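# Set the utility knife on the mat as pictured

## Task

Place the utility knife so it lies in the same resting position and turn shown in the reference image called manual, with all of it on the mat, nothing else on the mat, and nothing tipped over.

## Robot and tools

Robot: two arms, left_arm and right_arm, each ending in a two-finger gripper with its own wrist camera. The fingers point along the gripper's +z axis and separate along its y axis. end_effector_position is the spot midway between the finger pads, roughly 1 cm short of the fingertips.

Frames: the scene frame has its origin at table-top height, halfway between the nominal arm bases, +z up, +x out across the table, and left_arm toward +y (arm names do not match image sides). Calibrated bases: left_arm at (-0.026, +0.349, +0.010) m, quat_wxyz (+1.000, 0, 0, -0.014); right_arm at (+0.037, -0.256, +0.049) m, quat_wxyz (+1.000, 0, 0, -0.012). Every hand pose, velocity, target and wrist-camera pose in a call or result is in that arm's own base frame. Fixed cameras and the table use the scene frame. Reported poses can be off by a few centimetres, more at long reach.

The 16-number row, shared by execute_actions and move: one flat list covering both arms, always all 16 even if one arm is idle. Order: left_arm x, y, z, qw, qx, qy, qz, opening, then right_arm x, y, z, qw, qx, qy, qz, opening. x, y, z are an absolute gripper position in metres in that arm's base frame; the quaternion is an absolute orientation, w first, same frame. Opening is absolute on a -1 (closed) to +1 (fully open, 0.094 m) scale. To keep an arm still, resend its last reported pose unchanged with the opening you want; a 0 opening is a real command, not a blank. To hold orientation, repeat the same quaternion in every row rather than copying a drifted reading.

execute_actions(actions, cameras): actions is a list of up to 15 actions; each action is a list of up to 15 rows, one row per 1/30 s step, the last row held if fewer are given. An action is rejected for both arms if any target lies more than 0.6 m from that gripper's current position along any gripper axis; the first action is checked against the latest reported state. Images return only when actions is empty or cameras names them.

move(target, speed, blend, opening_speed, grip_force, blocking, cameras): drives each gripper in a straight line from its Hand target to the given pose. target is one 16-number row or a list of up to 15 such rows (waypoints); no 0.6 m limit. speed: m/s, 0.002 to 2.9, default 0.25 (rotation capped at twice that in rad/s), one value or one per waypoint. blend: metres of corner rounding per waypoint; 0 stops at each. opening_speed: rate of change of the commanded opening per second on the -1..+1 scale, at least 0.2; use it to close gently. grip_force: newtons per pad, 10 to 50, one value or one per arm; it persists, and lower values make closing slow. blocking=false returns after about 0.5 s while motion continues; a new move then takes over. Moves give no collision avoidance, cap at 10 s, and the gripper lags and may overshoot, especially fast or with a straight arm. Steer paths around an arm's own base. The result adds a move: line: done, off_target, moving, held, fault, plus limits (paced = pose clipped, held = steps withheld). done means within 10 mm and 2 degrees; neither done nor off_target tells you about contact.

wait(seconds 0 to 10, cameras): let time pass while arms keep their last command; returns early if a running move ends. stop(cameras): brake the running move. zoom_image(camera, region): camera is cam_low, cam_left_wrist or cam_right_wrist; region [x0, y0, x1, y1] pixels, at most 504 by 504, from the newest image. show_instructions(): shows the reference image. read_manual(section="licences"): licence texts only. finished_scene(scene): ends the current scene, given its number; irreversible.

Cameras: cam_low, cam_left_wrist, cam_right_wrist, each 672x504; cameras=["all"] for all, [] for none.

Results: gripper positions and quaternions, Hand target (where each arm is now headed; may fall short in orientation, so resend), Tool commands, joint positions (last is finger opening in metres), joint velocities (may read within noise), joint torques (include arm weight, offsets, wrap at ±28 N m on joints 1-3), grip_measured (opening on the command scale, reads a bit wide when empty, narrower than a squeezed part), grip_effort_nm (gripper motor effort, negative closing, not a pad force), and motor temperatures. The controller limits each step's orientation change to 40 degrees, so big turns need several commands; friction can leave a gripper a few cm from the command.

Cautions: do not drop the held object or release it while it moves; lower it and set it down gently. Avoid fast collisions, hard pressing, and contact between the two arms or grippers (or one gripper closing on the other), which can end the scene. Nothing may leave the table. Loose objects may be nudged now and then. Motors heat when holding loads, stretched out, or straining at unreachable poses: MOTOR HOT appears at 75 °C, at 90 °C the arm folds up and goes idle, at 100 °C it goes limp. To release, command an opening well above grip_measured.

Each tool is called after ">>>" as name(argument=value, ...), one argument or row to a line, values as JSON.

Reference images:

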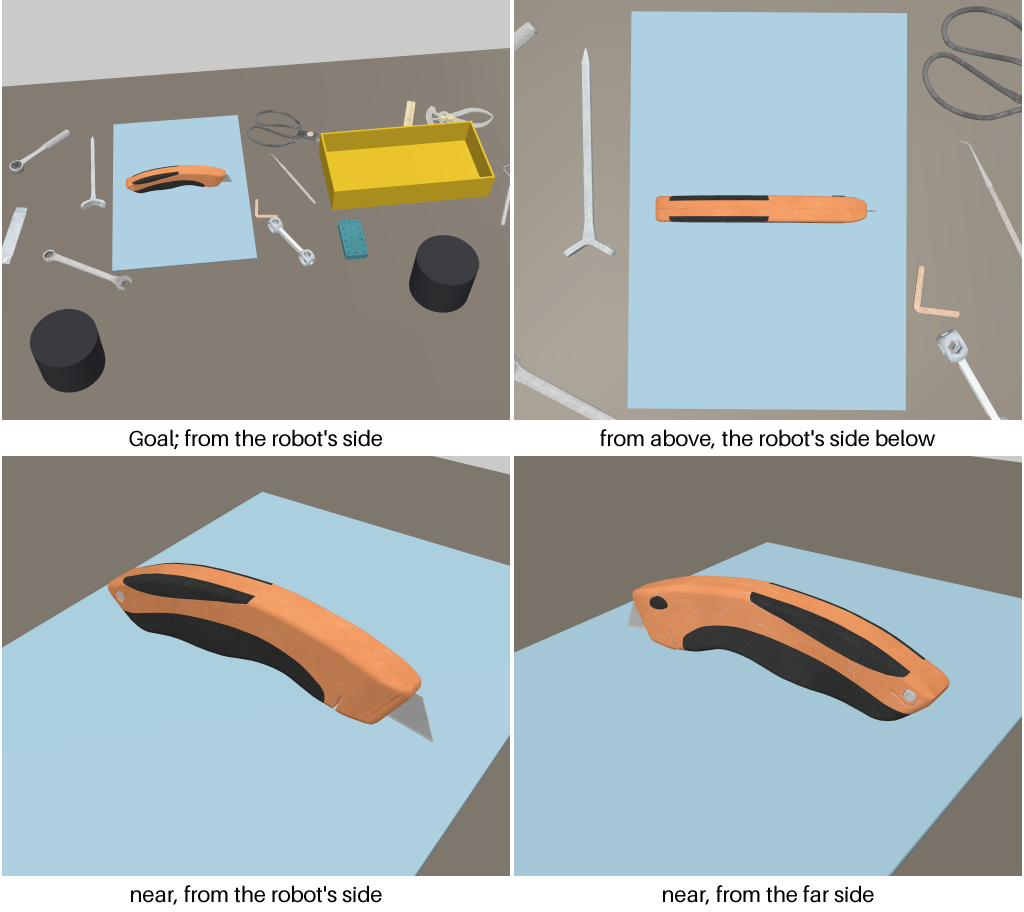

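## Session

>>> execute_actions(
  actions=[],
)

Scene clock: 0.00 s.
left_arm: end_effector_position=(+0.4013, +0.0136, +0.0970) grip_measured=+1.000 grip_effort_nm=n/a end_effector_quat_wxyz=(+0.581, -0.050, +0.809, +0.079) | right_arm: end_effector_position=(+0.3916, -0.0720, +0.1188) grip_measured=+1.000 grip_effort_nm=n/a end_effector_quat_wxyz=(+0.592, +0.129, +0.782, -0.147)
Joint positions: left_arm=[-0.089 1.58 0.382 0.867 -0.271 -0.019 0.094] | right_arm=[-0.017 1.524 0.381 0.863 0.377 0.025 0.094]
Joint velocities: within noise
Joint torques (N m): no reading
Motor temperatures (°C): left_arm=[23 26 37 35 25 23 21] | right_arm=[26 26 38 34 25 22 26]
Heat: left arm: 37 °C; right arm: 38 °C.
Hand target: left_arm +0.4032, +0.0137, +0.1021; +0.586, -0.052, +0.805, +0.079 | right_arm +0.3911, -0.0722, +0.1172; +0.588, +0.129, +0.785, -0.148
Tool commands: left_gripper/opening=+1.0 right_gripper/opening=+1.0

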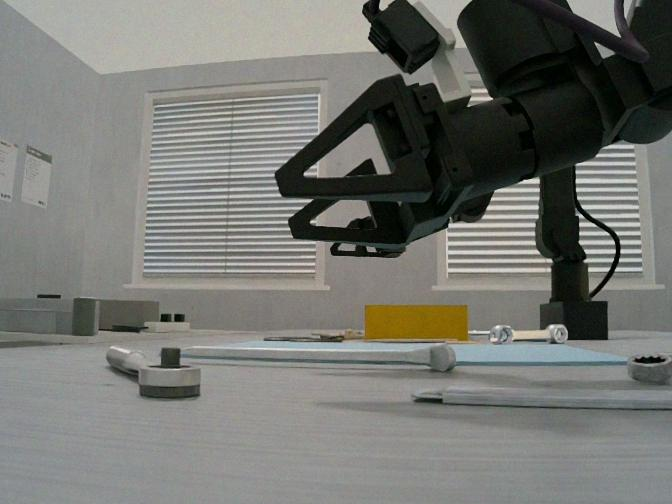

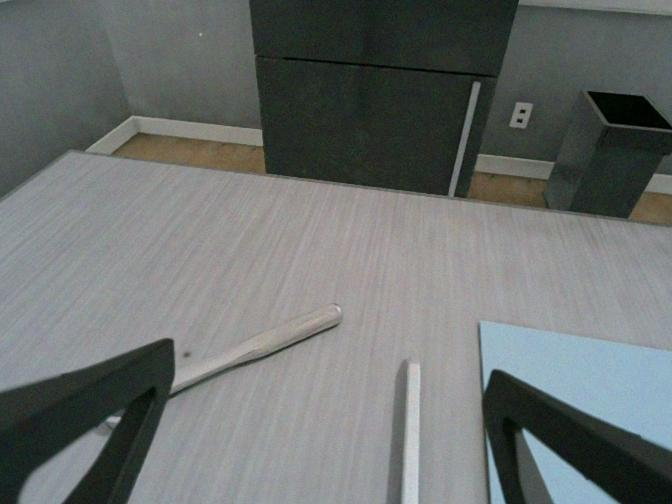

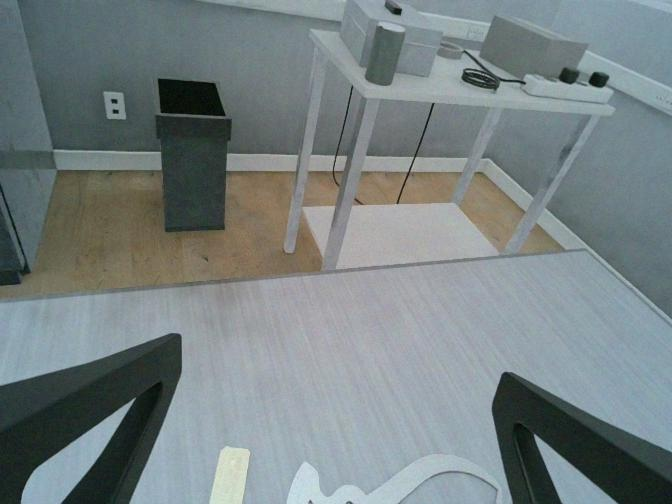

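>>> move(
  target=[0.33, -0.05, 0.36, 0.2588, 0, 0.9659, 0, 1, 0.33, 0.0, 0.36, 0.2588, 0, 0.9659, 0, 1],
  speed=0.5,
  cameras=["all"],
)

Scene clock: 4.10 s.
left_arm: end_effector_position=(+0.3293, -0.0520, +0.3555) grip_measured=+1.000 grip_effort_nm=0.00 end_effector_quat_wxyz=(+0.285, +0.010, +0.958, -0.002) | right_arm: end_effector_position=(+0.3319, +0.0006, +0.3611) grip_measured=+1.000 grip_effort_nm=-0.03 end_effector_quat_wxyz=(+0.300, +0.002, +0.954, -0.002)
Joint positions: left_arm=[-0.219 1.589 2.161 -1.574 -0.11 -0.165 0.094] | right_arm=[0.003 1.556 2.134 -1.54 0.007 0.004 0.094]
Joint torques (N m): left_arm=[0.79 -5.76 7.24 1.21 -0.05 -0.12] | right_arm=[-0.64 -3.88 6.46 1.21 -0.1 -0.08]
Heat: left arm: 38 °C; right arm: 39 °C.
Hand target: left_arm +0.3299, -0.0500, +0.3594; +0.289, +0.002, +0.957, -0.005 | right_arm +0.3300, +0.0000, +0.3595; +0.291, +0.000, +0.957, +0.000
Off the commanded pose: left_arm 0.005 m, 3 deg | right_arm 0.002 m, 5 deg.
joint sent to its limit (left arm) — joint 4 (wrist pitch), lower limit. The joint targets are off in orientation, not in position.
joint sent to its limit (right arm) — joint 4 (wrist pitch), lower limit. The joint targets are off in orientation, not in position.
move: off_target (left_arm, right_arm)

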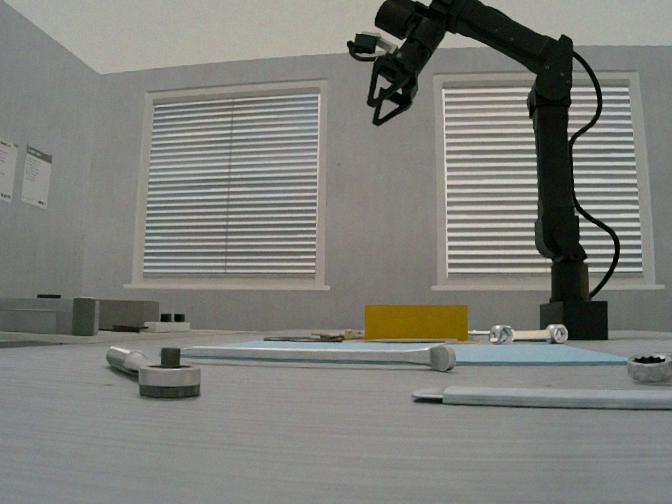

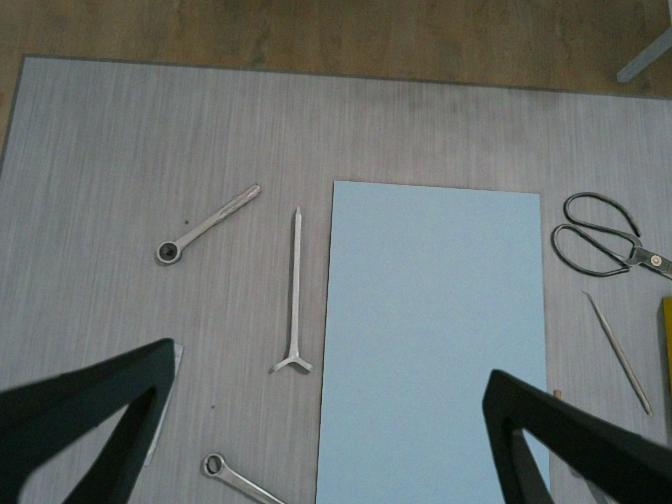

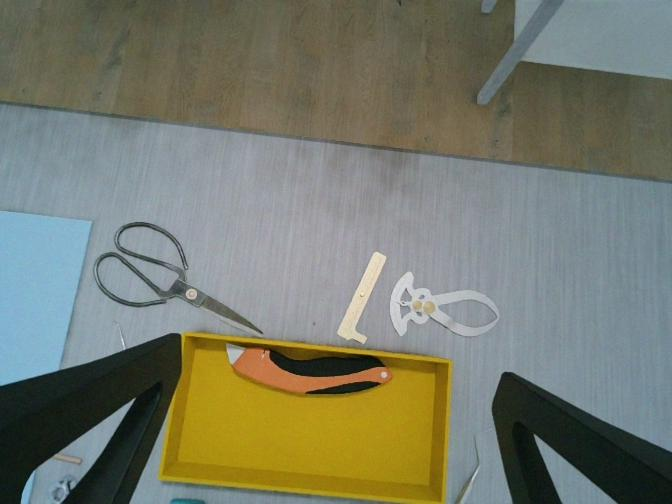

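>>> zoom_image(
  camera="cam_right_wrist",
  region=[160, 310, 460, 504],
)

>>> zoom_image(
  camera="cam_right_wrist",
  region=[215, 335, 405, 405],
)

Scaled by 1.680 from the camera's 672x504 image, which has a finer 960x720 frame.

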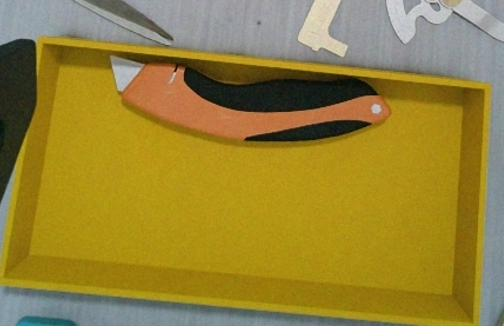

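Scaled by 2.653 from the camera's 672x504 image, which has a finer 960x720 frame.

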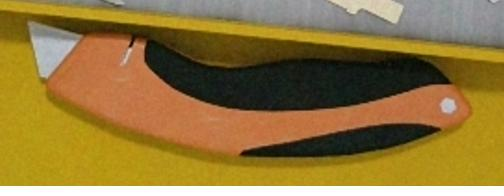

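>>> move(
  target=[0.3299, -0.05, 0.3594, 0.2888, 0.002, 0.957, -0.005, 1, 0.28, -0.01, 0.13, 0.1951, 0, 0.9808, 0, 1],
  speed=0.5,
  cameras=["cam_right_wrist"],
)

Scene clock: 23.97 s.
left_arm: end_effector_position=(+0.3292, -0.0520, +0.3555) grip_measured=+1.000 grip_effort_nm=0.01 end_effector_quat_wxyz=(+0.285, +0.010, +0.958, -0.002) | right_arm: end_effector_position=(+0.2833, -0.0098, +0.1314) grip_measured=+1.000 grip_effort_nm=-0.03 end_effector_quat_wxyz=(+0.191, +0.001, +0.982, -0.003)
Joint positions: left_arm=[-0.219 1.589 2.161 -1.574 -0.109 -0.165 0.094] | right_arm=[-0.045 1.254 0.991 -0.925 -0.011 -0.041 0.094]
Joint torques (N m): left_arm=[0.76 -5.83 7.08 1.22 -0.03 -0.11] | right_arm=[-0.76 -4.97 5.26 1.19 -0.09 -0.04]
Heat: left arm: 39 °C; right arm: 40 °C.
Hand target: left_arm +0.3298, -0.0501, +0.3593; +0.289, +0.002, +0.957, -0.005 | right_arm +0.2801, -0.0100, +0.1299; +0.195, +0.000, +0.981, +0.000
Off the commanded pose: left_arm 0.004 m, 1 deg | right_arm 0.004 m, 1 deg.
move: done
Images, in order (width x height): cam_right_wrist 672x504.

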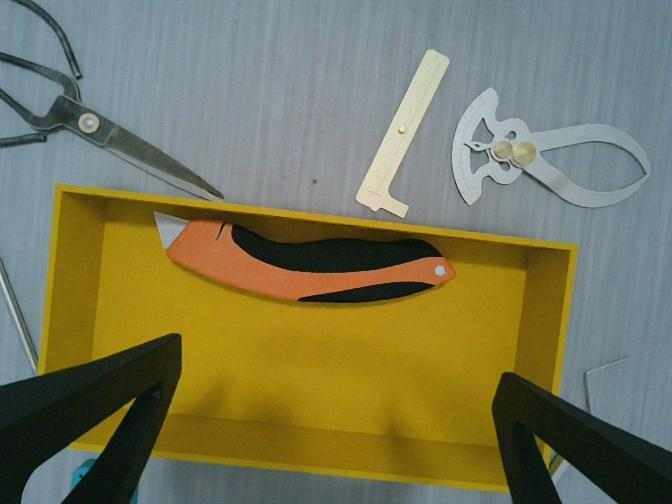

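>>> zoom_image(
  camera="cam_right_wrist",
  region=[150, 185, 310, 305],
)

>>> zoom_image(
  camera="cam_right_wrist",
  region=[300, 195, 460, 315],
)

Scaled by 3.150 from the camera's 672x504 image, which has a finer 960x720 frame.

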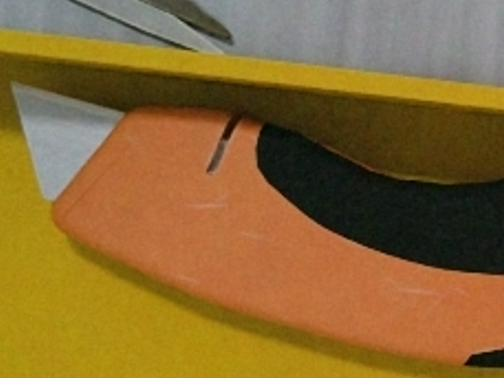

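Scaled by 3.150 from the camera's 672x504 image, which has a finer 960x720 frame.

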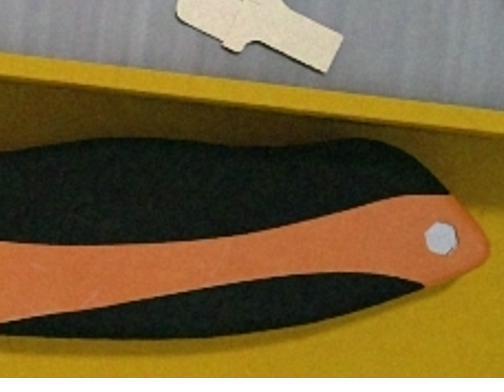

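>>> move(
  target=[0.3299, -0.05, 0.3594, 0.2888, 0.002, 0.957, -0.005, 1, 0.299, 0.012, 0.04, 0.0370, -0.7061, 0.7061, -0.0370, 0.15],
  speed=0.4,
  cameras=["cam_right_wrist"],
)

Scene clock: 44.70 s.
left_arm: end_effector_position=(+0.3292, -0.0520, +0.3555) grip_measured=+1.000 grip_effort_nm=0.00 end_effector_quat_wxyz=(+0.285, +0.010, +0.958, -0.002) | right_arm: end_effector_position=(+0.2954, +0.0093, +0.0408) grip_measured=+0.152 grip_effort_nm=-0.12 end_effector_quat_wxyz=(-0.041, +0.681, -0.730, +0.042)
Joint positions: left_arm=[-0.219 1.589 2.161 -1.574 -0.109 -0.165 0.094] | right_arm=[0.035 1.616 0.999 -0.837 0.011 -1.467 0.054]
Joint torques (N m): left_arm=[0.77 -5.87 7.05 1.22 -0.03 -0.11] | right_arm=[0.54 -4.21 7.86 0.45 -0.06 -0.52]
Heat: left arm: 39 °C; right arm: 39 °C.
Hand target: left_arm +0.3298, -0.0501, +0.3593; +0.289, +0.002, +0.957, -0.005 | right_arm +0.2989, +0.0121, +0.0400; -0.037, +0.706, -0.707, +0.038
Off the commanded pose: left_arm 0.004 m, 1 deg | right_arm 0.005 m, 4 deg.
move: off_target (right_arm)
Images, in order (width x height): cam_right_wrist 672x504.

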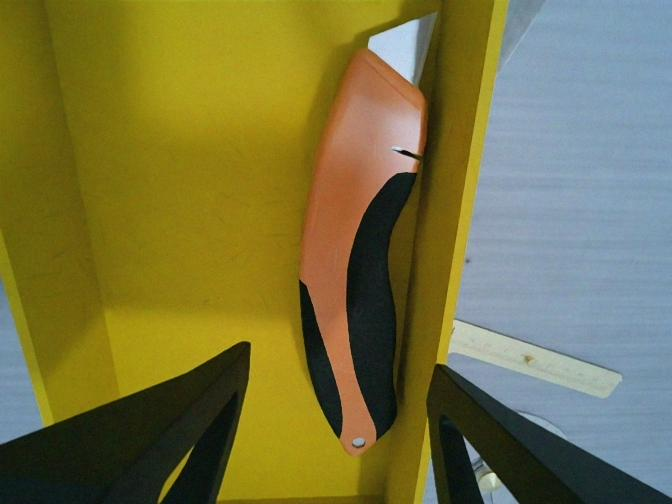

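>>> zoom_image(
  camera="cam_right_wrist",
  region=[270, 160, 490, 400],
)

Scaled by 2.100 from the camera's 672x504 image, which has a finer 960x720 frame.

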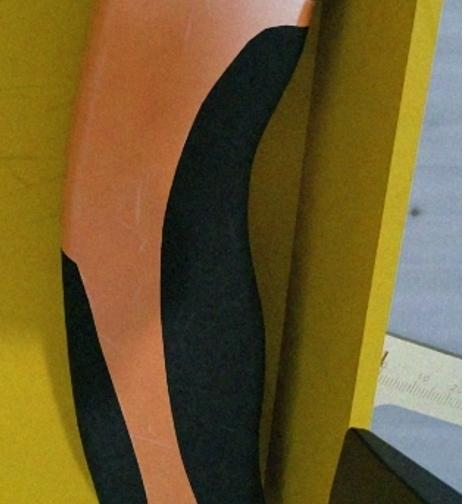

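>>> move(
  target=[0.3299, -0.05, 0.3594, 0.2888, 0.002, 0.957, -0.005, 1, 0.305, 0.017, 0.002, 0.0360, -0.7244, 0.6875, -0.0379, 0.15],
  speed=0.15,
  cameras=["cam_right_wrist"],
)

Scene clock: 50.17 s.
left_arm: end_effector_position=(+0.3292, -0.0520, +0.3555) grip_measured=+1.000 grip_effort_nm=0.00 end_effector_quat_wxyz=(+0.285, +0.010, +0.958, -0.002) | right_arm: end_effector_position=(+0.3146, +0.0143, +0.0144) grip_measured=+0.152 grip_effort_nm=-0.11 end_effector_quat_wxyz=(-0.051, +0.706, -0.705, +0.055)
Joint positions: left_arm=[-0.219 1.589 2.161 -1.574 -0.109 -0.165 0.094] | right_arm=[0.049 1.703 0.975 -0.693 0.013 -1.524 0.054]
Joint torques (N m): left_arm=[0.77 -5.83 7.06 1.22 -0.03 -0.11] | right_arm=[0.43 -4.64 4.7 0.61 -0.07 -0.38]
Heat: left arm: 40 °C; right arm: 40 °C.
Hand target: left_arm +0.3298, -0.0501, +0.3593; +0.289, +0.002, +0.957, -0.005 | right_arm +0.3047, +0.0168, +0.0026; -0.036, +0.724, -0.688, +0.038
Off the commanded pose: left_arm 0.004 m, 1 deg | right_arm 0.016 m, 4 deg.
move: off_target (right_arm)
Images, in order (width x height): cam_right_wrist 672x504.

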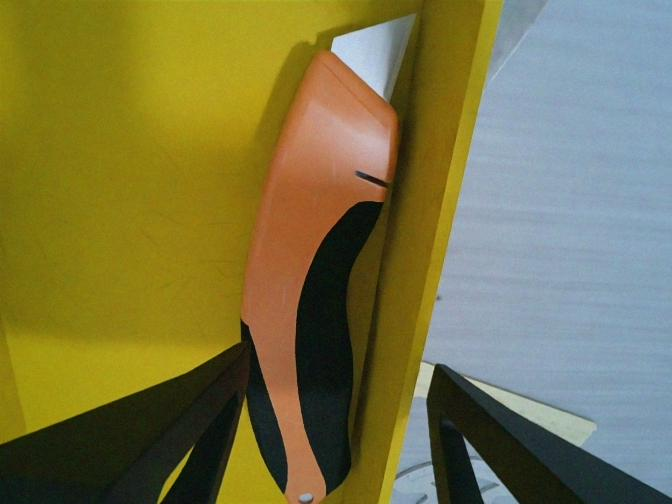

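>>> move(
  target=[
    [0.3299, -0.05, 0.3594, 0.2888, 0.002, 0.957, -0.005, 1, 0.300, 0.017, 0.035, 0.0360, -0.7244, 0.6875, -0.0379, 0.15],
    [0.3299, -0.05, 0.3594, 0.2888, 0.002, 0.957, -0.005, 1, 0.298, 0.017, 0.015, 0.0360, -0.7244, 0.6875, -0.0379, 0.15],
  ],
  speed=0.15,
  cameras=["cam_right_wrist"],
)

Scene clock: 52.47 s.
left_arm: end_effector_position=(+0.3292, -0.0520, +0.3555) grip_measured=+1.000 grip_effort_nm=0.00 end_effector_quat_wxyz=(+0.285, +0.010, +0.958, -0.002) | right_arm: end_effector_position=(+0.3072, +0.0139, +0.0195) grip_measured=+0.152 grip_effort_nm=-0.11 end_effector_quat_wxyz=(-0.045, +0.706, -0.705, +0.049)
Joint positions: left_arm=[-0.219 1.589 2.161 -1.574 -0.109 -0.165 0.094] | right_arm=[0.049 1.682 0.977 -0.734 0.013 -1.524 0.054]
Joint torques (N m): left_arm=[0.77 -5.83 7.08 1.22 -0.04 -0.11] | right_arm=[0.64 -6.32 4.86 0.5 -0.04 -0.36]
Heat: left arm: 40 °C; right arm: 39 °C.
Hand target: left_arm +0.3298, -0.0501, +0.3593; +0.289, +0.002, +0.957, -0.005 | right_arm +0.2980, +0.0169, +0.0151; -0.036, +0.724, -0.688, +0.038
Off the commanded pose: left_arm 0.004 m, 1 deg | right_arm 0.011 m, 3 deg.
move: off_target (right_arm)
Images, in order (width x height): cam_right_wrist 672x504.

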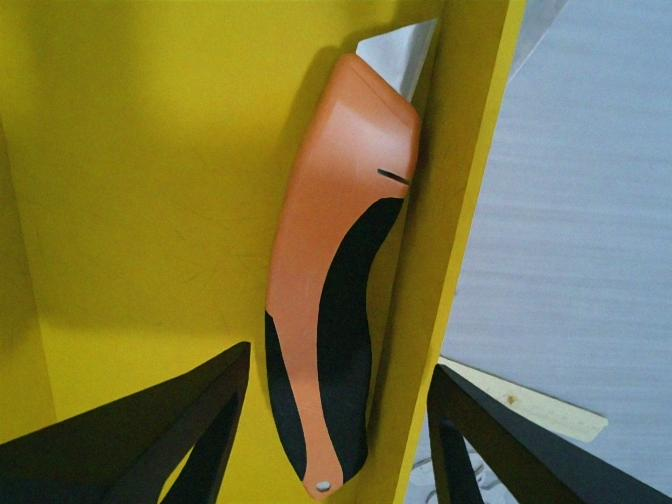

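>>> move(
  target=[0.3299, -0.05, 0.3594, 0.2888, 0.002, 0.957, -0.005, 1, 0.290, 0.017, 0.008, 0.0360, -0.7244, 0.6875, -0.0379, 0.15],
  speed=0.1,
  cameras=["cam_right_wrist"],
)

Scene clock: 54.03 s.
left_arm: end_effector_position=(+0.3292, -0.0520, +0.3555) grip_measured=+1.000 grip_effort_nm=0.00 end_effector_quat_wxyz=(+0.285, +0.010, +0.958, -0.002) | right_arm: end_effector_position=(+0.2960, +0.0143, +0.0080) grip_measured=+0.152 grip_effort_nm=-0.11 end_effector_quat_wxyz=(-0.037, +0.708, -0.704, +0.042)
Joint positions: left_arm=[-0.219 1.589 2.161 -1.574 -0.109 -0.165 0.094] | right_arm=[0.052 1.682 0.928 -0.707 0.013 -1.524 0.054]
Joint torques (N m): left_arm=[0.79 -5.87 7.06 1.22 -0.03 -0.11] | right_arm=[0.53 -7.34 4.56 0.53 -0.02 -0.35]
Heat: left arm: 40 °C; right arm: 39 °C.
Hand target: left_arm +0.3298, -0.0501, +0.3593; +0.289, +0.002, +0.957, -0.005 | right_arm +0.2900, +0.0169, +0.0079; -0.036, +0.724, -0.688, +0.038
Off the commanded pose: left_arm 0.004 m, 1 deg | right_arm 0.007 m, 3 deg.
move: off_target (right_arm)
Images, in order (width x height): cam_right_wrist 672x504.

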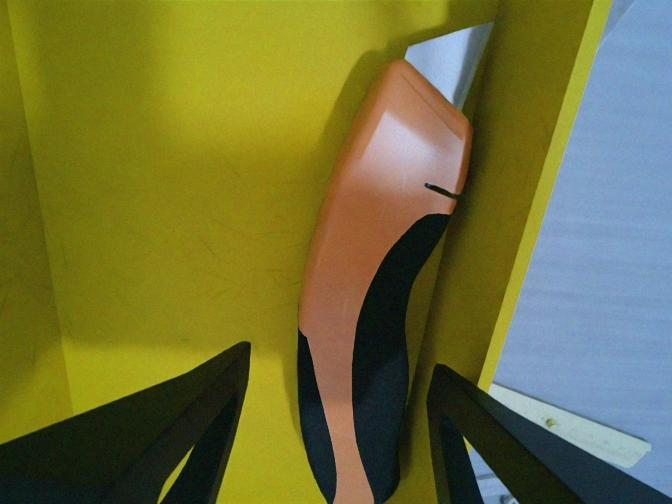

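>>> zoom_image(
  camera="cam_right_wrist",
  region=[280, 200, 520, 430],
)

Scaled by 2.100 from the camera's 672x504 image, which has a finer 960x720 frame.

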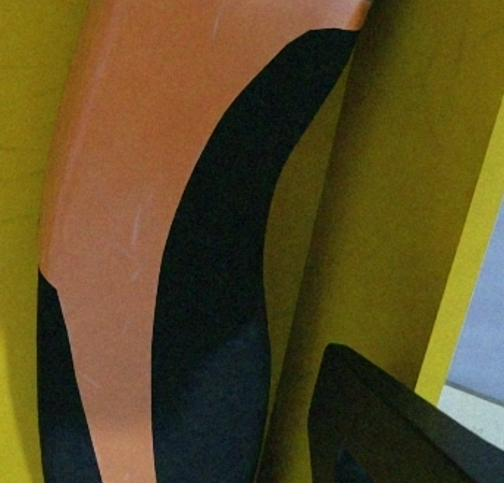

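>>> move(
  target=[0.3299, -0.05, 0.3594, 0.2888, 0.002, 0.957, -0.005, 1, 0.290, 0.017, -0.012, 0.0360, -0.7244, 0.6875, -0.0379, 0.15],
  speed=0.08,
  cameras=["cam_right_wrist"],
)

Scene clock: 56.57 s.
left_arm: end_effector_position=(+0.3292, -0.0520, +0.3555) grip_measured=+1.000 grip_effort_nm=0.00 end_effector_quat_wxyz=(+0.285, +0.010, +0.958, -0.002) | right_arm: end_effector_position=(+0.2991, +0.0144, -0.0002) grip_measured=+0.152 grip_effort_nm=-0.11 end_effector_quat_wxyz=(-0.049, +0.709, -0.701, +0.054)
Joint positions: left_arm=[-0.219 1.589 2.161 -1.574 -0.109 -0.165 0.094] | right_arm=[0.052 1.682 0.885 -0.628 0.013 -1.53 0.054]
Joint torques (N m): left_arm=[0.77 -5.85 7.08 1.21 -0.04 -0.11] | right_arm=[0.54 -4.27 4.51 0.63 -0.08 -0.3]
Heat: left arm: 40 °C; right arm: 39 °C.
Hand target: left_arm +0.3298, -0.0501, +0.3593; +0.289, +0.002, +0.957, -0.005 | right_arm +0.2897, +0.0169, -0.0114; -0.036, +0.724, -0.688, +0.038
Off the commanded pose: left_arm 0.004 m, 1 deg | right_arm 0.015 m, 3 deg.
move: off_target (right_arm)
Images, in order (width x height): cam_right_wrist 672x504.

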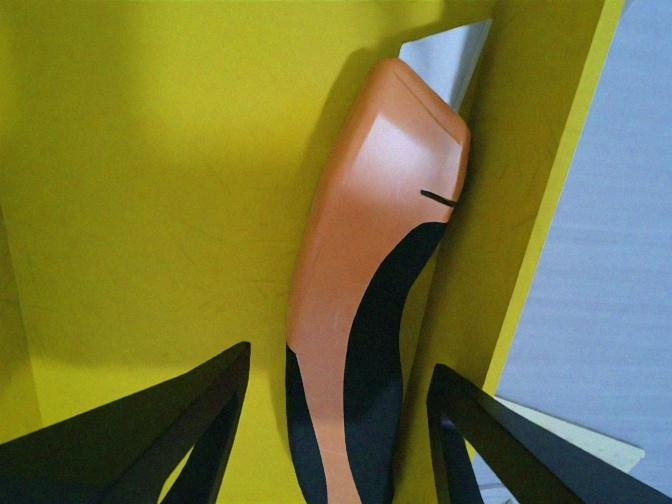

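>>> move(
  target=[0.3299, -0.05, 0.3594, 0.2888, 0.002, 0.957, -0.005, 1, 0.288, 0.017, -0.036, 0.0360, -0.7244, 0.6875, -0.0379, 0.15],
  speed=0.08,
  cameras=["cam_right_wrist"],
)

Scene clock: 58.77 s.
left_arm: end_effector_position=(+0.3292, -0.0520, +0.3555) grip_measured=+1.000 grip_effort_nm=0.00 end_effector_quat_wxyz=(+0.285, +0.010, +0.958, -0.002) | right_arm: end_effector_position=(+0.2974, +0.0143, -0.0246) grip_measured=+0.152 grip_effort_nm=-0.11 end_effector_quat_wxyz=(-0.048, +0.713, -0.698, +0.053)
Joint positions: left_arm=[-0.219 1.589 2.161 -1.574 -0.109 -0.165 0.094] | right_arm=[0.052 1.737 0.832 -0.523 0.013 -1.54 0.054]
Joint torques (N m): left_arm=[0.75 -5.86 7.06 1.21 -0.04 -0.11] | right_arm=[0.5 -4.36 4.31 0.68 -0.07 -0.22]
Heat: left arm: 40 °C; right arm: 39 °C.
Hand target: left_arm +0.3298, -0.0501, +0.3593; +0.289, +0.002, +0.957, -0.005 | right_arm +0.2876, +0.0168, -0.0355; -0.036, +0.724, -0.688, +0.038
Off the commanded pose: left_arm 0.004 m, 1 deg | right_arm 0.015 m, 3 deg.
move: off_target (right_arm)
Images, in order (width x height): cam_right_wrist 672x504.

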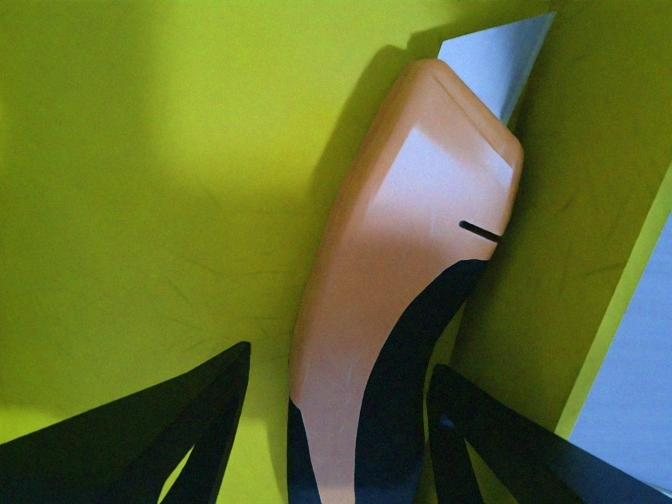

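>>> move(
  target=[0.3299, -0.05, 0.3594, 0.2888, 0.002, 0.957, -0.005, 1, 0.288, 0.017, -0.043, 0.0360, -0.7244, 0.6875, -0.0379, 0.15],
  speed=0.06,
  cameras=["cam_right_wrist"],
)

Scene clock: 59.93 s.
left_arm: end_effector_position=(+0.3292, -0.0520, +0.3555) grip_measured=+1.000 grip_effort_nm=0.00 end_effector_quat_wxyz=(+0.285, +0.010, +0.958, -0.002) | right_arm: end_effector_position=(+0.2968, +0.0143, -0.0296) grip_measured=+0.151 grip_effort_nm=-0.11 end_effector_quat_wxyz=(-0.047, +0.713, -0.698, +0.052)
Joint positions: left_arm=[-0.219 1.589 2.161 -1.574 -0.109 -0.165 0.094] | right_arm=[0.052 1.75 0.824 -0.504 0.013 -1.541 0.054]
Joint torques (N m): left_arm=[0.75 -5.87 7.05 1.21 -0.04 -0.11] | right_arm=[0.54 -4.04 3.95 0.77 -0.05 -0.17]
Heat: left arm: 40 °C; right arm: 39 °C.
Hand target: left_arm +0.3298, -0.0501, +0.3593; +0.289, +0.002, +0.957, -0.005 | right_arm +0.2875, +0.0168, -0.0422; -0.036, +0.724, -0.688, +0.038
Off the commanded pose: left_arm 0.004 m, 1 deg | right_arm 0.016 m, 3 deg.
move: off_target (right_arm)
Images, in order (width x height): cam_right_wrist 672x504.

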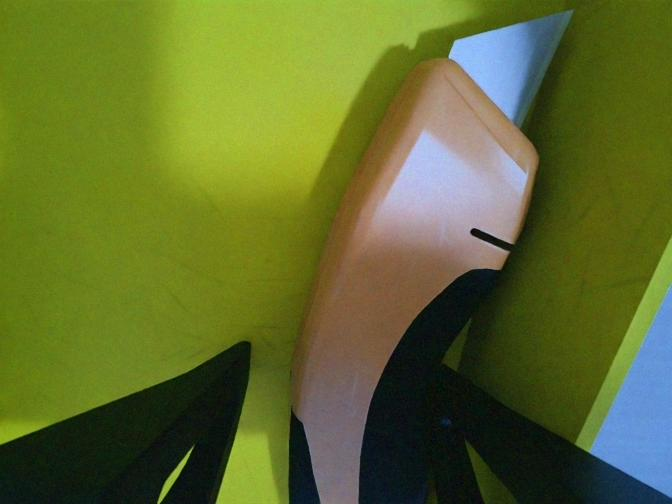

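>>> move(
  target=[0.3299, -0.05, 0.3594, 0.2888, 0.002, 0.957, -0.005, 1, 0.288, 0.017, -0.043, 0.0360, -0.7244, 0.6875, -0.0379, -0.6],
  speed=0.06,
  opening_speed=0.7,
  cameras=["cam_right_wrist"],
)

Scene clock: 62.27 s.
left_arm: end_effector_position=(+0.3292, -0.0520, +0.3555) grip_measured=+1.000 grip_effort_nm=0.00 end_effector_quat_wxyz=(+0.285, +0.010, +0.958, -0.002) | right_arm: end_effector_position=(+0.3004, +0.0134, -0.0294) grip_measured=-0.203 grip_effort_nm=-1.06 end_effector_quat_wxyz=(-0.050, +0.718, -0.691, +0.060)
Joint positions: left_arm=[-0.219 1.589 2.161 -1.574 -0.109 -0.165 0.094] | right_arm=[0.053 1.751 0.824 -0.489 0.019 -1.557 0.037]
Joint torques (N m): left_arm=[0.76 -5.83 7.09 1.21 -0.03 -0.11] | right_arm=[0.5 -4.16 4.04 0.64 -0.1 -0.02]
Heat: left arm: 40 °C; right arm: 39 °C.
Hand target: left_arm +0.3298, -0.0501, +0.3593; +0.289, +0.002, +0.957, -0.005 | right_arm +0.2877, +0.0168, -0.0421; -0.036, +0.724, -0.688, +0.038
Off the commanded pose: left_arm 0.004 m, 1 deg | right_arm 0.019 m, 3 deg.
move: off_target (right_arm)
Images, in order (width x height): cam_right_wrist 672x504.

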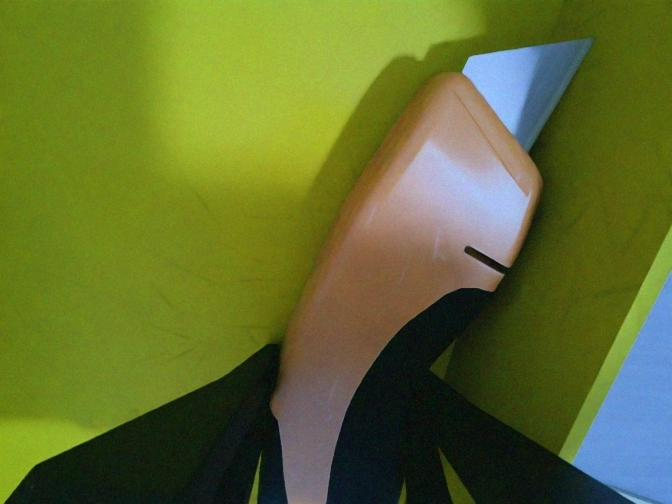

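>>> move(
  target=[0.3299, -0.05, 0.3594, 0.2888, 0.002, 0.957, -0.005, 1, 0.285, 0.017, 0.10, 0.0360, -0.7244, 0.6875, -0.0379, -0.6],
  speed=0.2,
  cameras=["cam_right_wrist", "cam_left_wrist"],
)

Scene clock: 64.63 s.
left_arm: end_effector_position=(+0.3292, -0.0520, +0.3555) grip_measured=+1.000 grip_effort_nm=0.00 end_effector_quat_wxyz=(+0.285, +0.010, +0.958, -0.002) | right_arm: end_effector_position=(+0.3055, +0.0137, +0.0914) grip_measured=-0.207 grip_effort_nm=-1.06 end_effector_quat_wxyz=(-0.060, +0.684, -0.724, +0.064)
Joint positions: left_arm=[-0.219 1.589 2.161 -1.574 -0.109 -0.165 0.094] | right_arm=[0.053 1.549 1.132 -0.98 0.019 -1.462 0.037]
Joint torques (N m): left_arm=[0.77 -5.83 7.05 1.21 -0.03 -0.11] | right_arm=[0.47 -7.23 8.06 -0.36 -0.12 -0.89]
Heat: left arm: 40 °C; right arm: 39 °C.
Hand target: left_arm +0.3298, -0.0501, +0.3593; +0.289, +0.002, +0.957, -0.005 | right_arm +0.2860, +0.0168, +0.0994; -0.039, +0.723, -0.689, +0.040
Off the commanded pose: left_arm 0.004 m, 1 deg | right_arm 0.023 m, 7 deg.
move: off_target (right_arm)
Images, in order (width x height): cam_left_wrist 672x504, cam_right_wrist 672x504.

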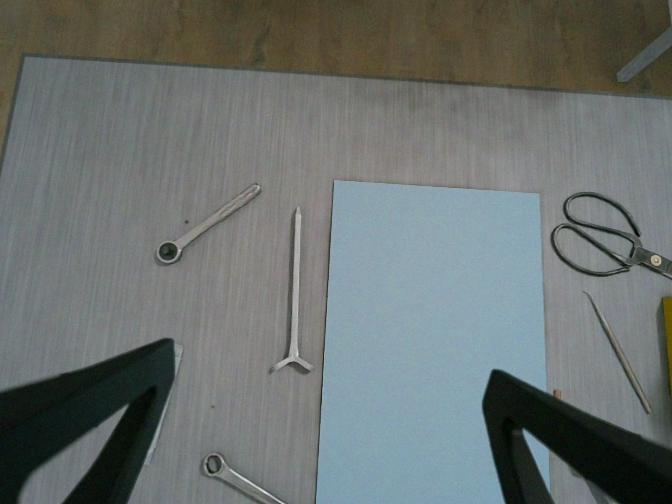

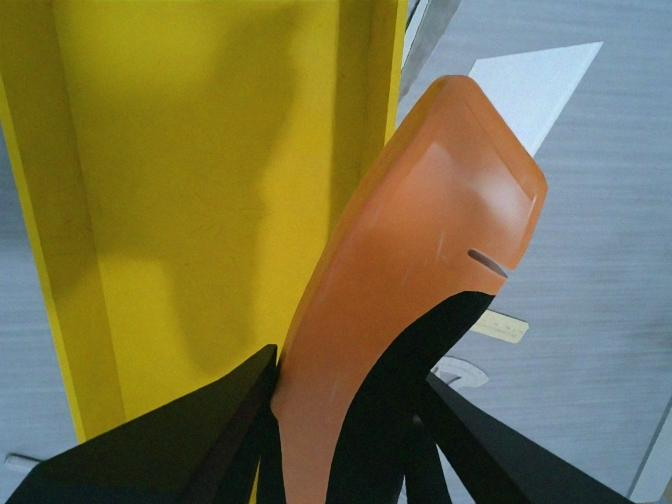

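>>> move(
  target=[
    [0.2524, -0.222, 0.24, 0.3078, -0.3078, 0.6366, -0.6366, 0.3, 0.3264, 0.284, 0.086, 0.0302, -0.4326, 0.8989, -0.0628, -0.6],
    [0.2767, -0.3025, 0.125, 0.3078, -0.3078, 0.6366, -0.6366, 0.3, 0.3264, 0.284, 0.086, 0.0302, -0.4326, 0.8989, -0.0628, -0.6],
  ],
  speed=0.25,
  cameras=["all"],
)

Scene clock: 76.57 s.
left_arm: end_effector_position=(+0.2741, -0.2982, +0.1121) grip_measured=+0.302 grip_effort_nm=-0.12 end_effector_quat_wxyz=(+0.297, -0.314, +0.658, -0.617) | right_arm: end_effector_position=(+0.3239, +0.2829, +0.0940) grip_measured=-0.207 grip_effort_nm=-1.06 end_effector_quat_wxyz=(+0.040, -0.435, +0.898, -0.055)
Joint positions: left_arm=[-0.951 1.855 0.303 1.487 -0.274 -1.586 0.061] | right_arm=[0.77 2.161 1.94 -1.307 0.13 -0.136 0.037]
Joint torques (N m): left_arm=[-0.7 -5.15 5.03 2.83 -0.18 0.12] | right_arm=[0.08 -7.77 8.49 0.28 0.17 0.11]
Heat: left arm: 39 °C; right arm: 40 °C.
Hand target: left_arm +0.2763, -0.3020, +0.1248; +0.307, -0.309, +0.638, -0.636 | right_arm +0.3262, +0.2839, +0.0860; +0.031, -0.433, +0.899, -0.063
Off the commanded pose: left_arm 0.014 m, 4 deg | right_arm 0.008 m, 2 deg.
move: off_target (left_arm)

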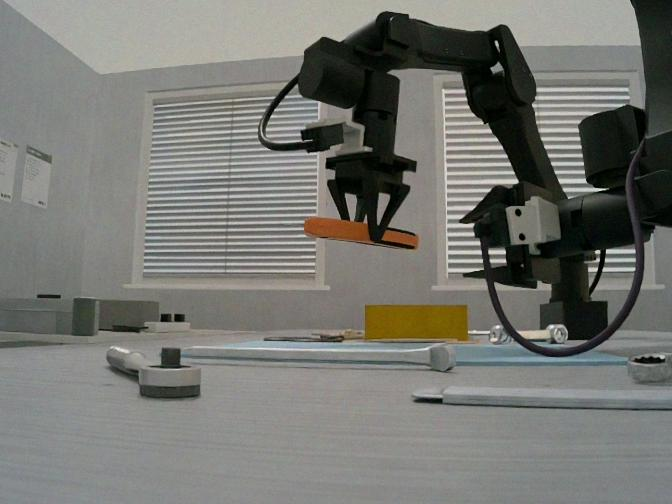

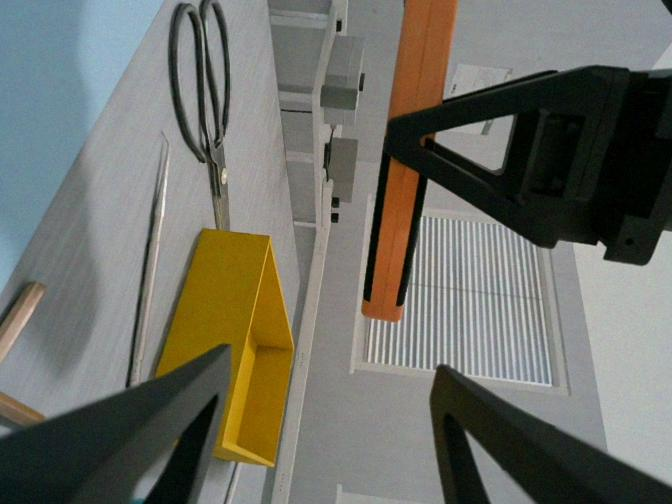

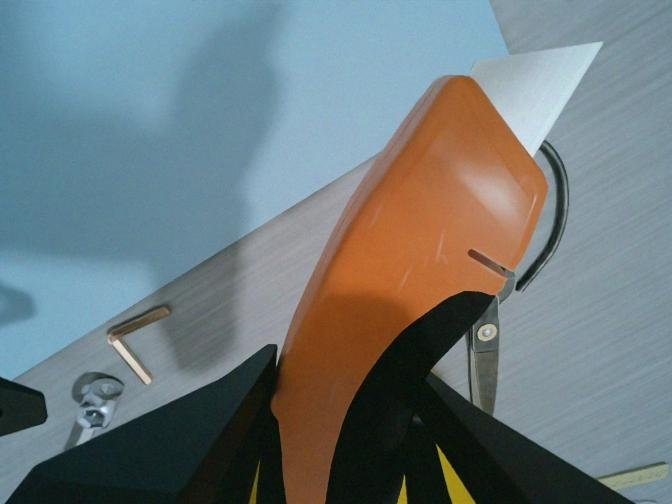

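>>> zoom_image(
  camera="cam_left_wrist",
  region=[330, 0, 490, 330],
)

>>> zoom_image(
  camera="cam_low",
  region=[260, 150, 560, 300],
)

Scaled by 1.527 from the camera's 672x504 image, which has a finer 960x720 frame.

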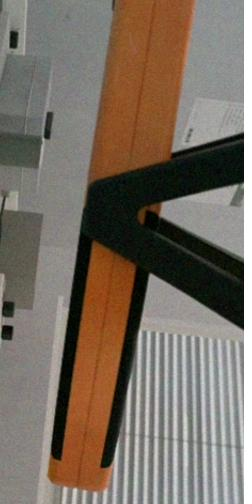

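Scaled by 1.680 from the camera's 672x504 image, which has a finer 960x720 frame.

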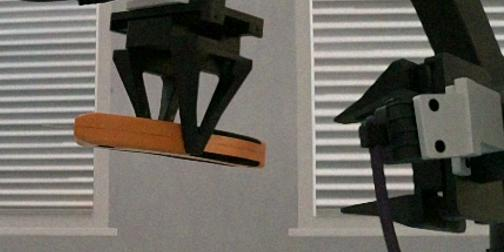

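>>> move(
  target=[0.3110, -0.3390, 0.150, 0.3158, -0.2996, 0.6197, -0.6531, 0.3, 0.3264, 0.284, 0.084, 0, -0.4337, 0.9011, 0, -0.6],
  speed=0.15,
  cameras=["all"],
)

Scene clock: 84.17 s.
left_arm: end_effector_position=(+0.3059, -0.3364, +0.1563) grip_measured=+0.302 grip_effort_nm=-0.13 end_effector_quat_wxyz=(+0.310, -0.304, +0.613, -0.660) | right_arm: end_effector_position=(+0.3258, +0.2815, +0.0925) grip_measured=-0.207 grip_effort_nm=-1.06 end_effector_quat_wxyz=(+0.014, -0.430, +0.903, -0.001)
Joint positions: left_arm=[-0.94 1.89 0.51 1.446 -0.268 -1.574 0.061] | right_arm=[0.715 2.184 1.978 -1.338 0.01 -0.175 0.037]
Joint torques (N m): left_arm=[0.7 -6.3 6.08 1.9 0.08 0.17] | right_arm=[-0.01 -7.8 8.35 0.25 -0.13 -0.09]
Heat: left arm: 38 °C; right arm: 40 °C.
Hand target: left_arm +0.3108, -0.3387, +0.1499; +0.316, -0.300, +0.620, -0.653 | right_arm +0.3262, +0.2839, +0.0840; +0.001, -0.434, +0.901, +0.000
Off the commanded pose: left_arm 0.009 m, 1 deg | right_arm 0.009 m, 2 deg.
move: done

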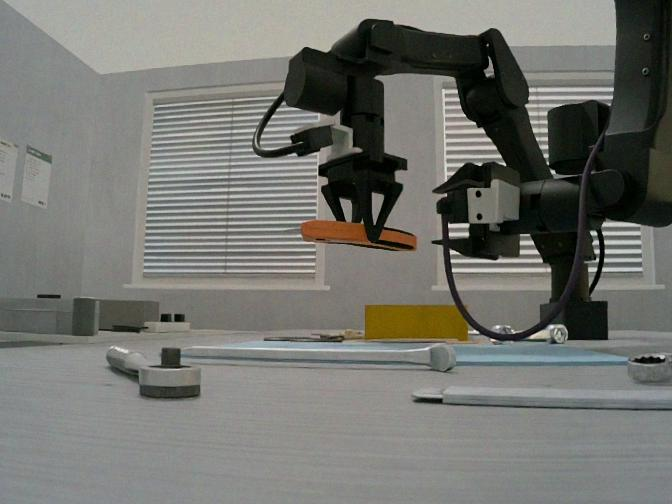

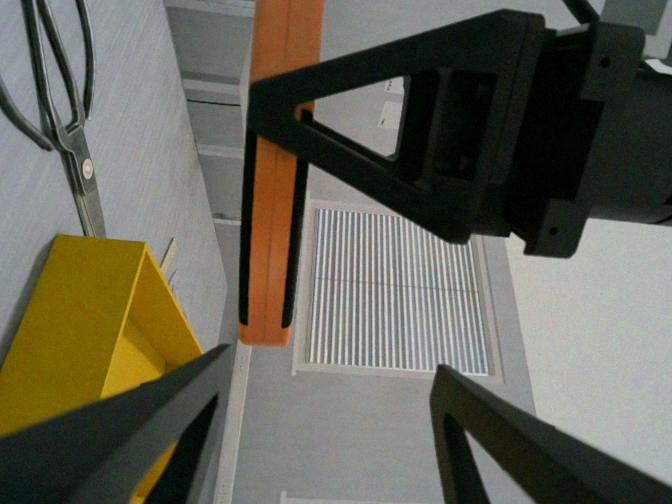

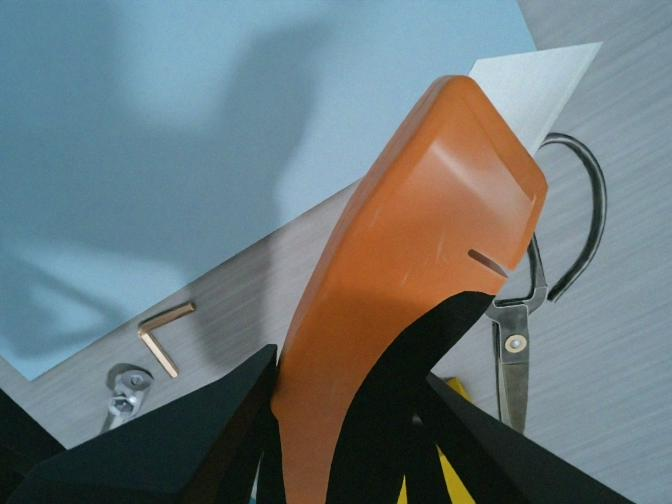

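>>> move(
  target=[0.3110, -0.3370, 0.128, 0.3078, -0.3078, 0.6366, -0.6366, 0.3, 0.3264, 0.284, 0.084, 0, -0.4337, 0.9011, 0, -0.6],
  speed=0.12,
  cameras=["cam_left_wrist", "cam_low"],
)

Scene clock: 86.73 s.
left_arm: end_effector_position=(+0.3071, -0.3370, +0.1379) grip_measured=+0.302 grip_effort_nm=-0.12 end_effector_quat_wxyz=(+0.307, -0.306, +0.629, -0.645) | right_arm: end_effector_position=(+0.3256, +0.2815, +0.0925) grip_measured=-0.207 grip_effort_nm=-1.06 end_effector_quat_wxyz=(+0.014, -0.431, +0.902, -0.001)
Joint positions: left_arm=[-0.937 1.931 0.51 1.443 -0.263 -1.574 0.061] | right_arm=[0.715 2.184 1.978 -1.338 0.01 -0.176 0.037]
Joint torques (N m): left_arm=[0.77 -6.58 4.93 1.9 0.04 0.02] | right_arm=[-0.05 -7.83 8.46 0.25 -0.09 -0.05]
Heat: left arm: 38 °C; right arm: 40 °C.
Hand target: left_arm +0.3107, -0.3367, +0.1279; +0.308, -0.308, +0.637, -0.636 | right_arm +0.3262, +0.2839, +0.0840; +0.001, -0.434, +0.901, +0.000
Off the commanded pose: left_arm 0.011 m, 1 deg | right_arm 0.009 m, 2 deg.
move: off_target (left_arm)
Images, in order (width x height): cam_low 672x504, cam_left_wrist 672x504.

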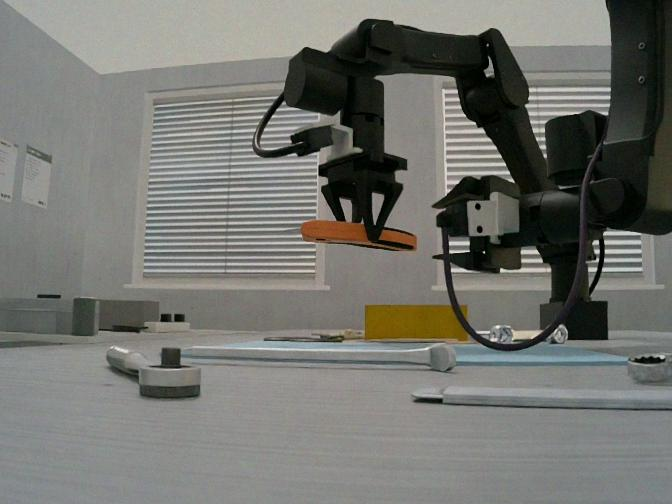

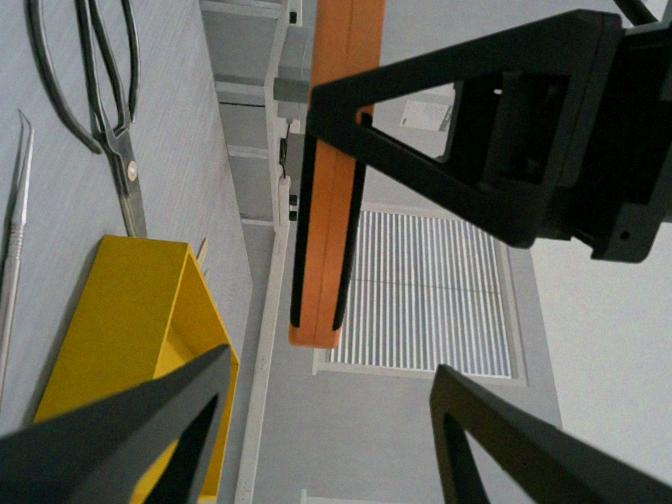

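>>> zoom_image(
  camera="cam_left_wrist",
  region=[250, 0, 410, 360],
)

Scaled by 1.400 from the camera's 672x504 image, which has a finer 960x720 frame.

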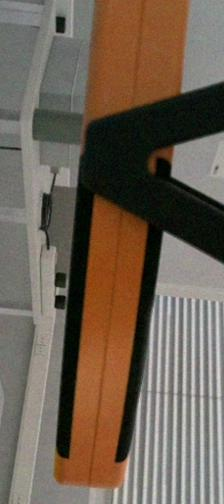

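>>> move(
  target=[0.3590, -0.3720, 0.120, 0.3078, -0.3078, 0.6366, -0.6366, 0.3, 0.3264, 0.284, 0.084, 0, -0.4337, 0.9011, 0, -0.6],
  speed=0.1,
  cameras=["cam_left_wrist", "cam_low"],
)

Scene clock: 88.97 s.
left_arm: end_effector_position=(+0.3532, -0.3692, +0.1308) grip_measured=+0.302 grip_effort_nm=-0.12 end_effector_quat_wxyz=(+0.308, -0.306, +0.629, -0.645) | right_arm: end_effector_position=(+0.3256, +0.2814, +0.0925) grip_measured=-0.207 grip_effort_nm=-1.06 end_effector_quat_wxyz=(+0.014, -0.431, +0.902, -0.001)
Joint positions: left_arm=[-0.884 2.075 0.739 1.359 -0.213 -1.574 0.061] | right_arm=[0.715 2.184 1.978 -1.339 0.01 -0.176 0.037]
Joint torques (N m): left_arm=[0.65 -8.12 6.69 1.81 0.05 0.02] | right_arm=[-0.01 -7.88 8.43 0.24 -0.09 -0.07]
Heat: left arm: 38 °C; right arm: 40 °C.
Hand target: left_arm +0.3585, -0.3716, +0.1201; +0.308, -0.308, +0.637, -0.637 | right_arm +0.3262, +0.2838, +0.0840; +0.001, -0.434, +0.901, +0.000
Off the commanded pose: left_arm 0.013 m, 1 deg | right_arm 0.009 m, 2 deg.
move: off_target (left_arm)
Images, in order (width x height): cam_low 672x504, cam_left_wrist 672x504.

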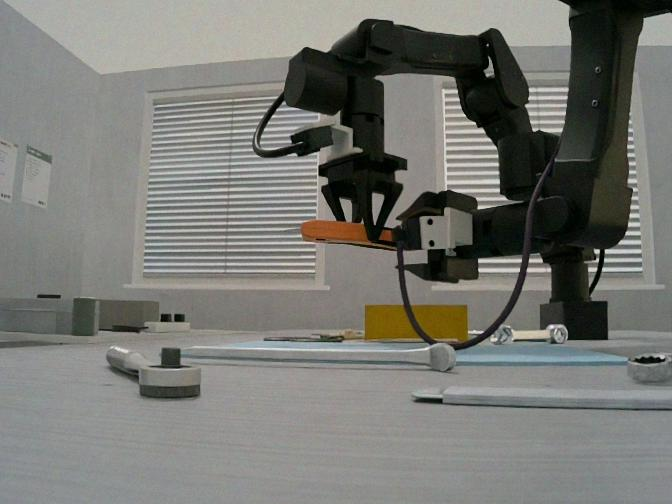

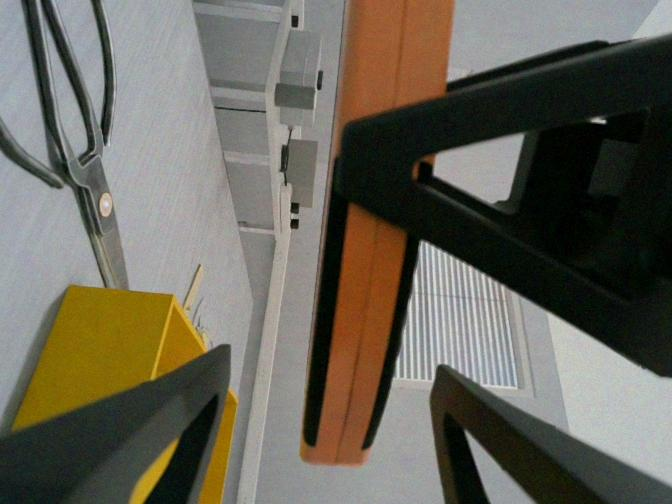

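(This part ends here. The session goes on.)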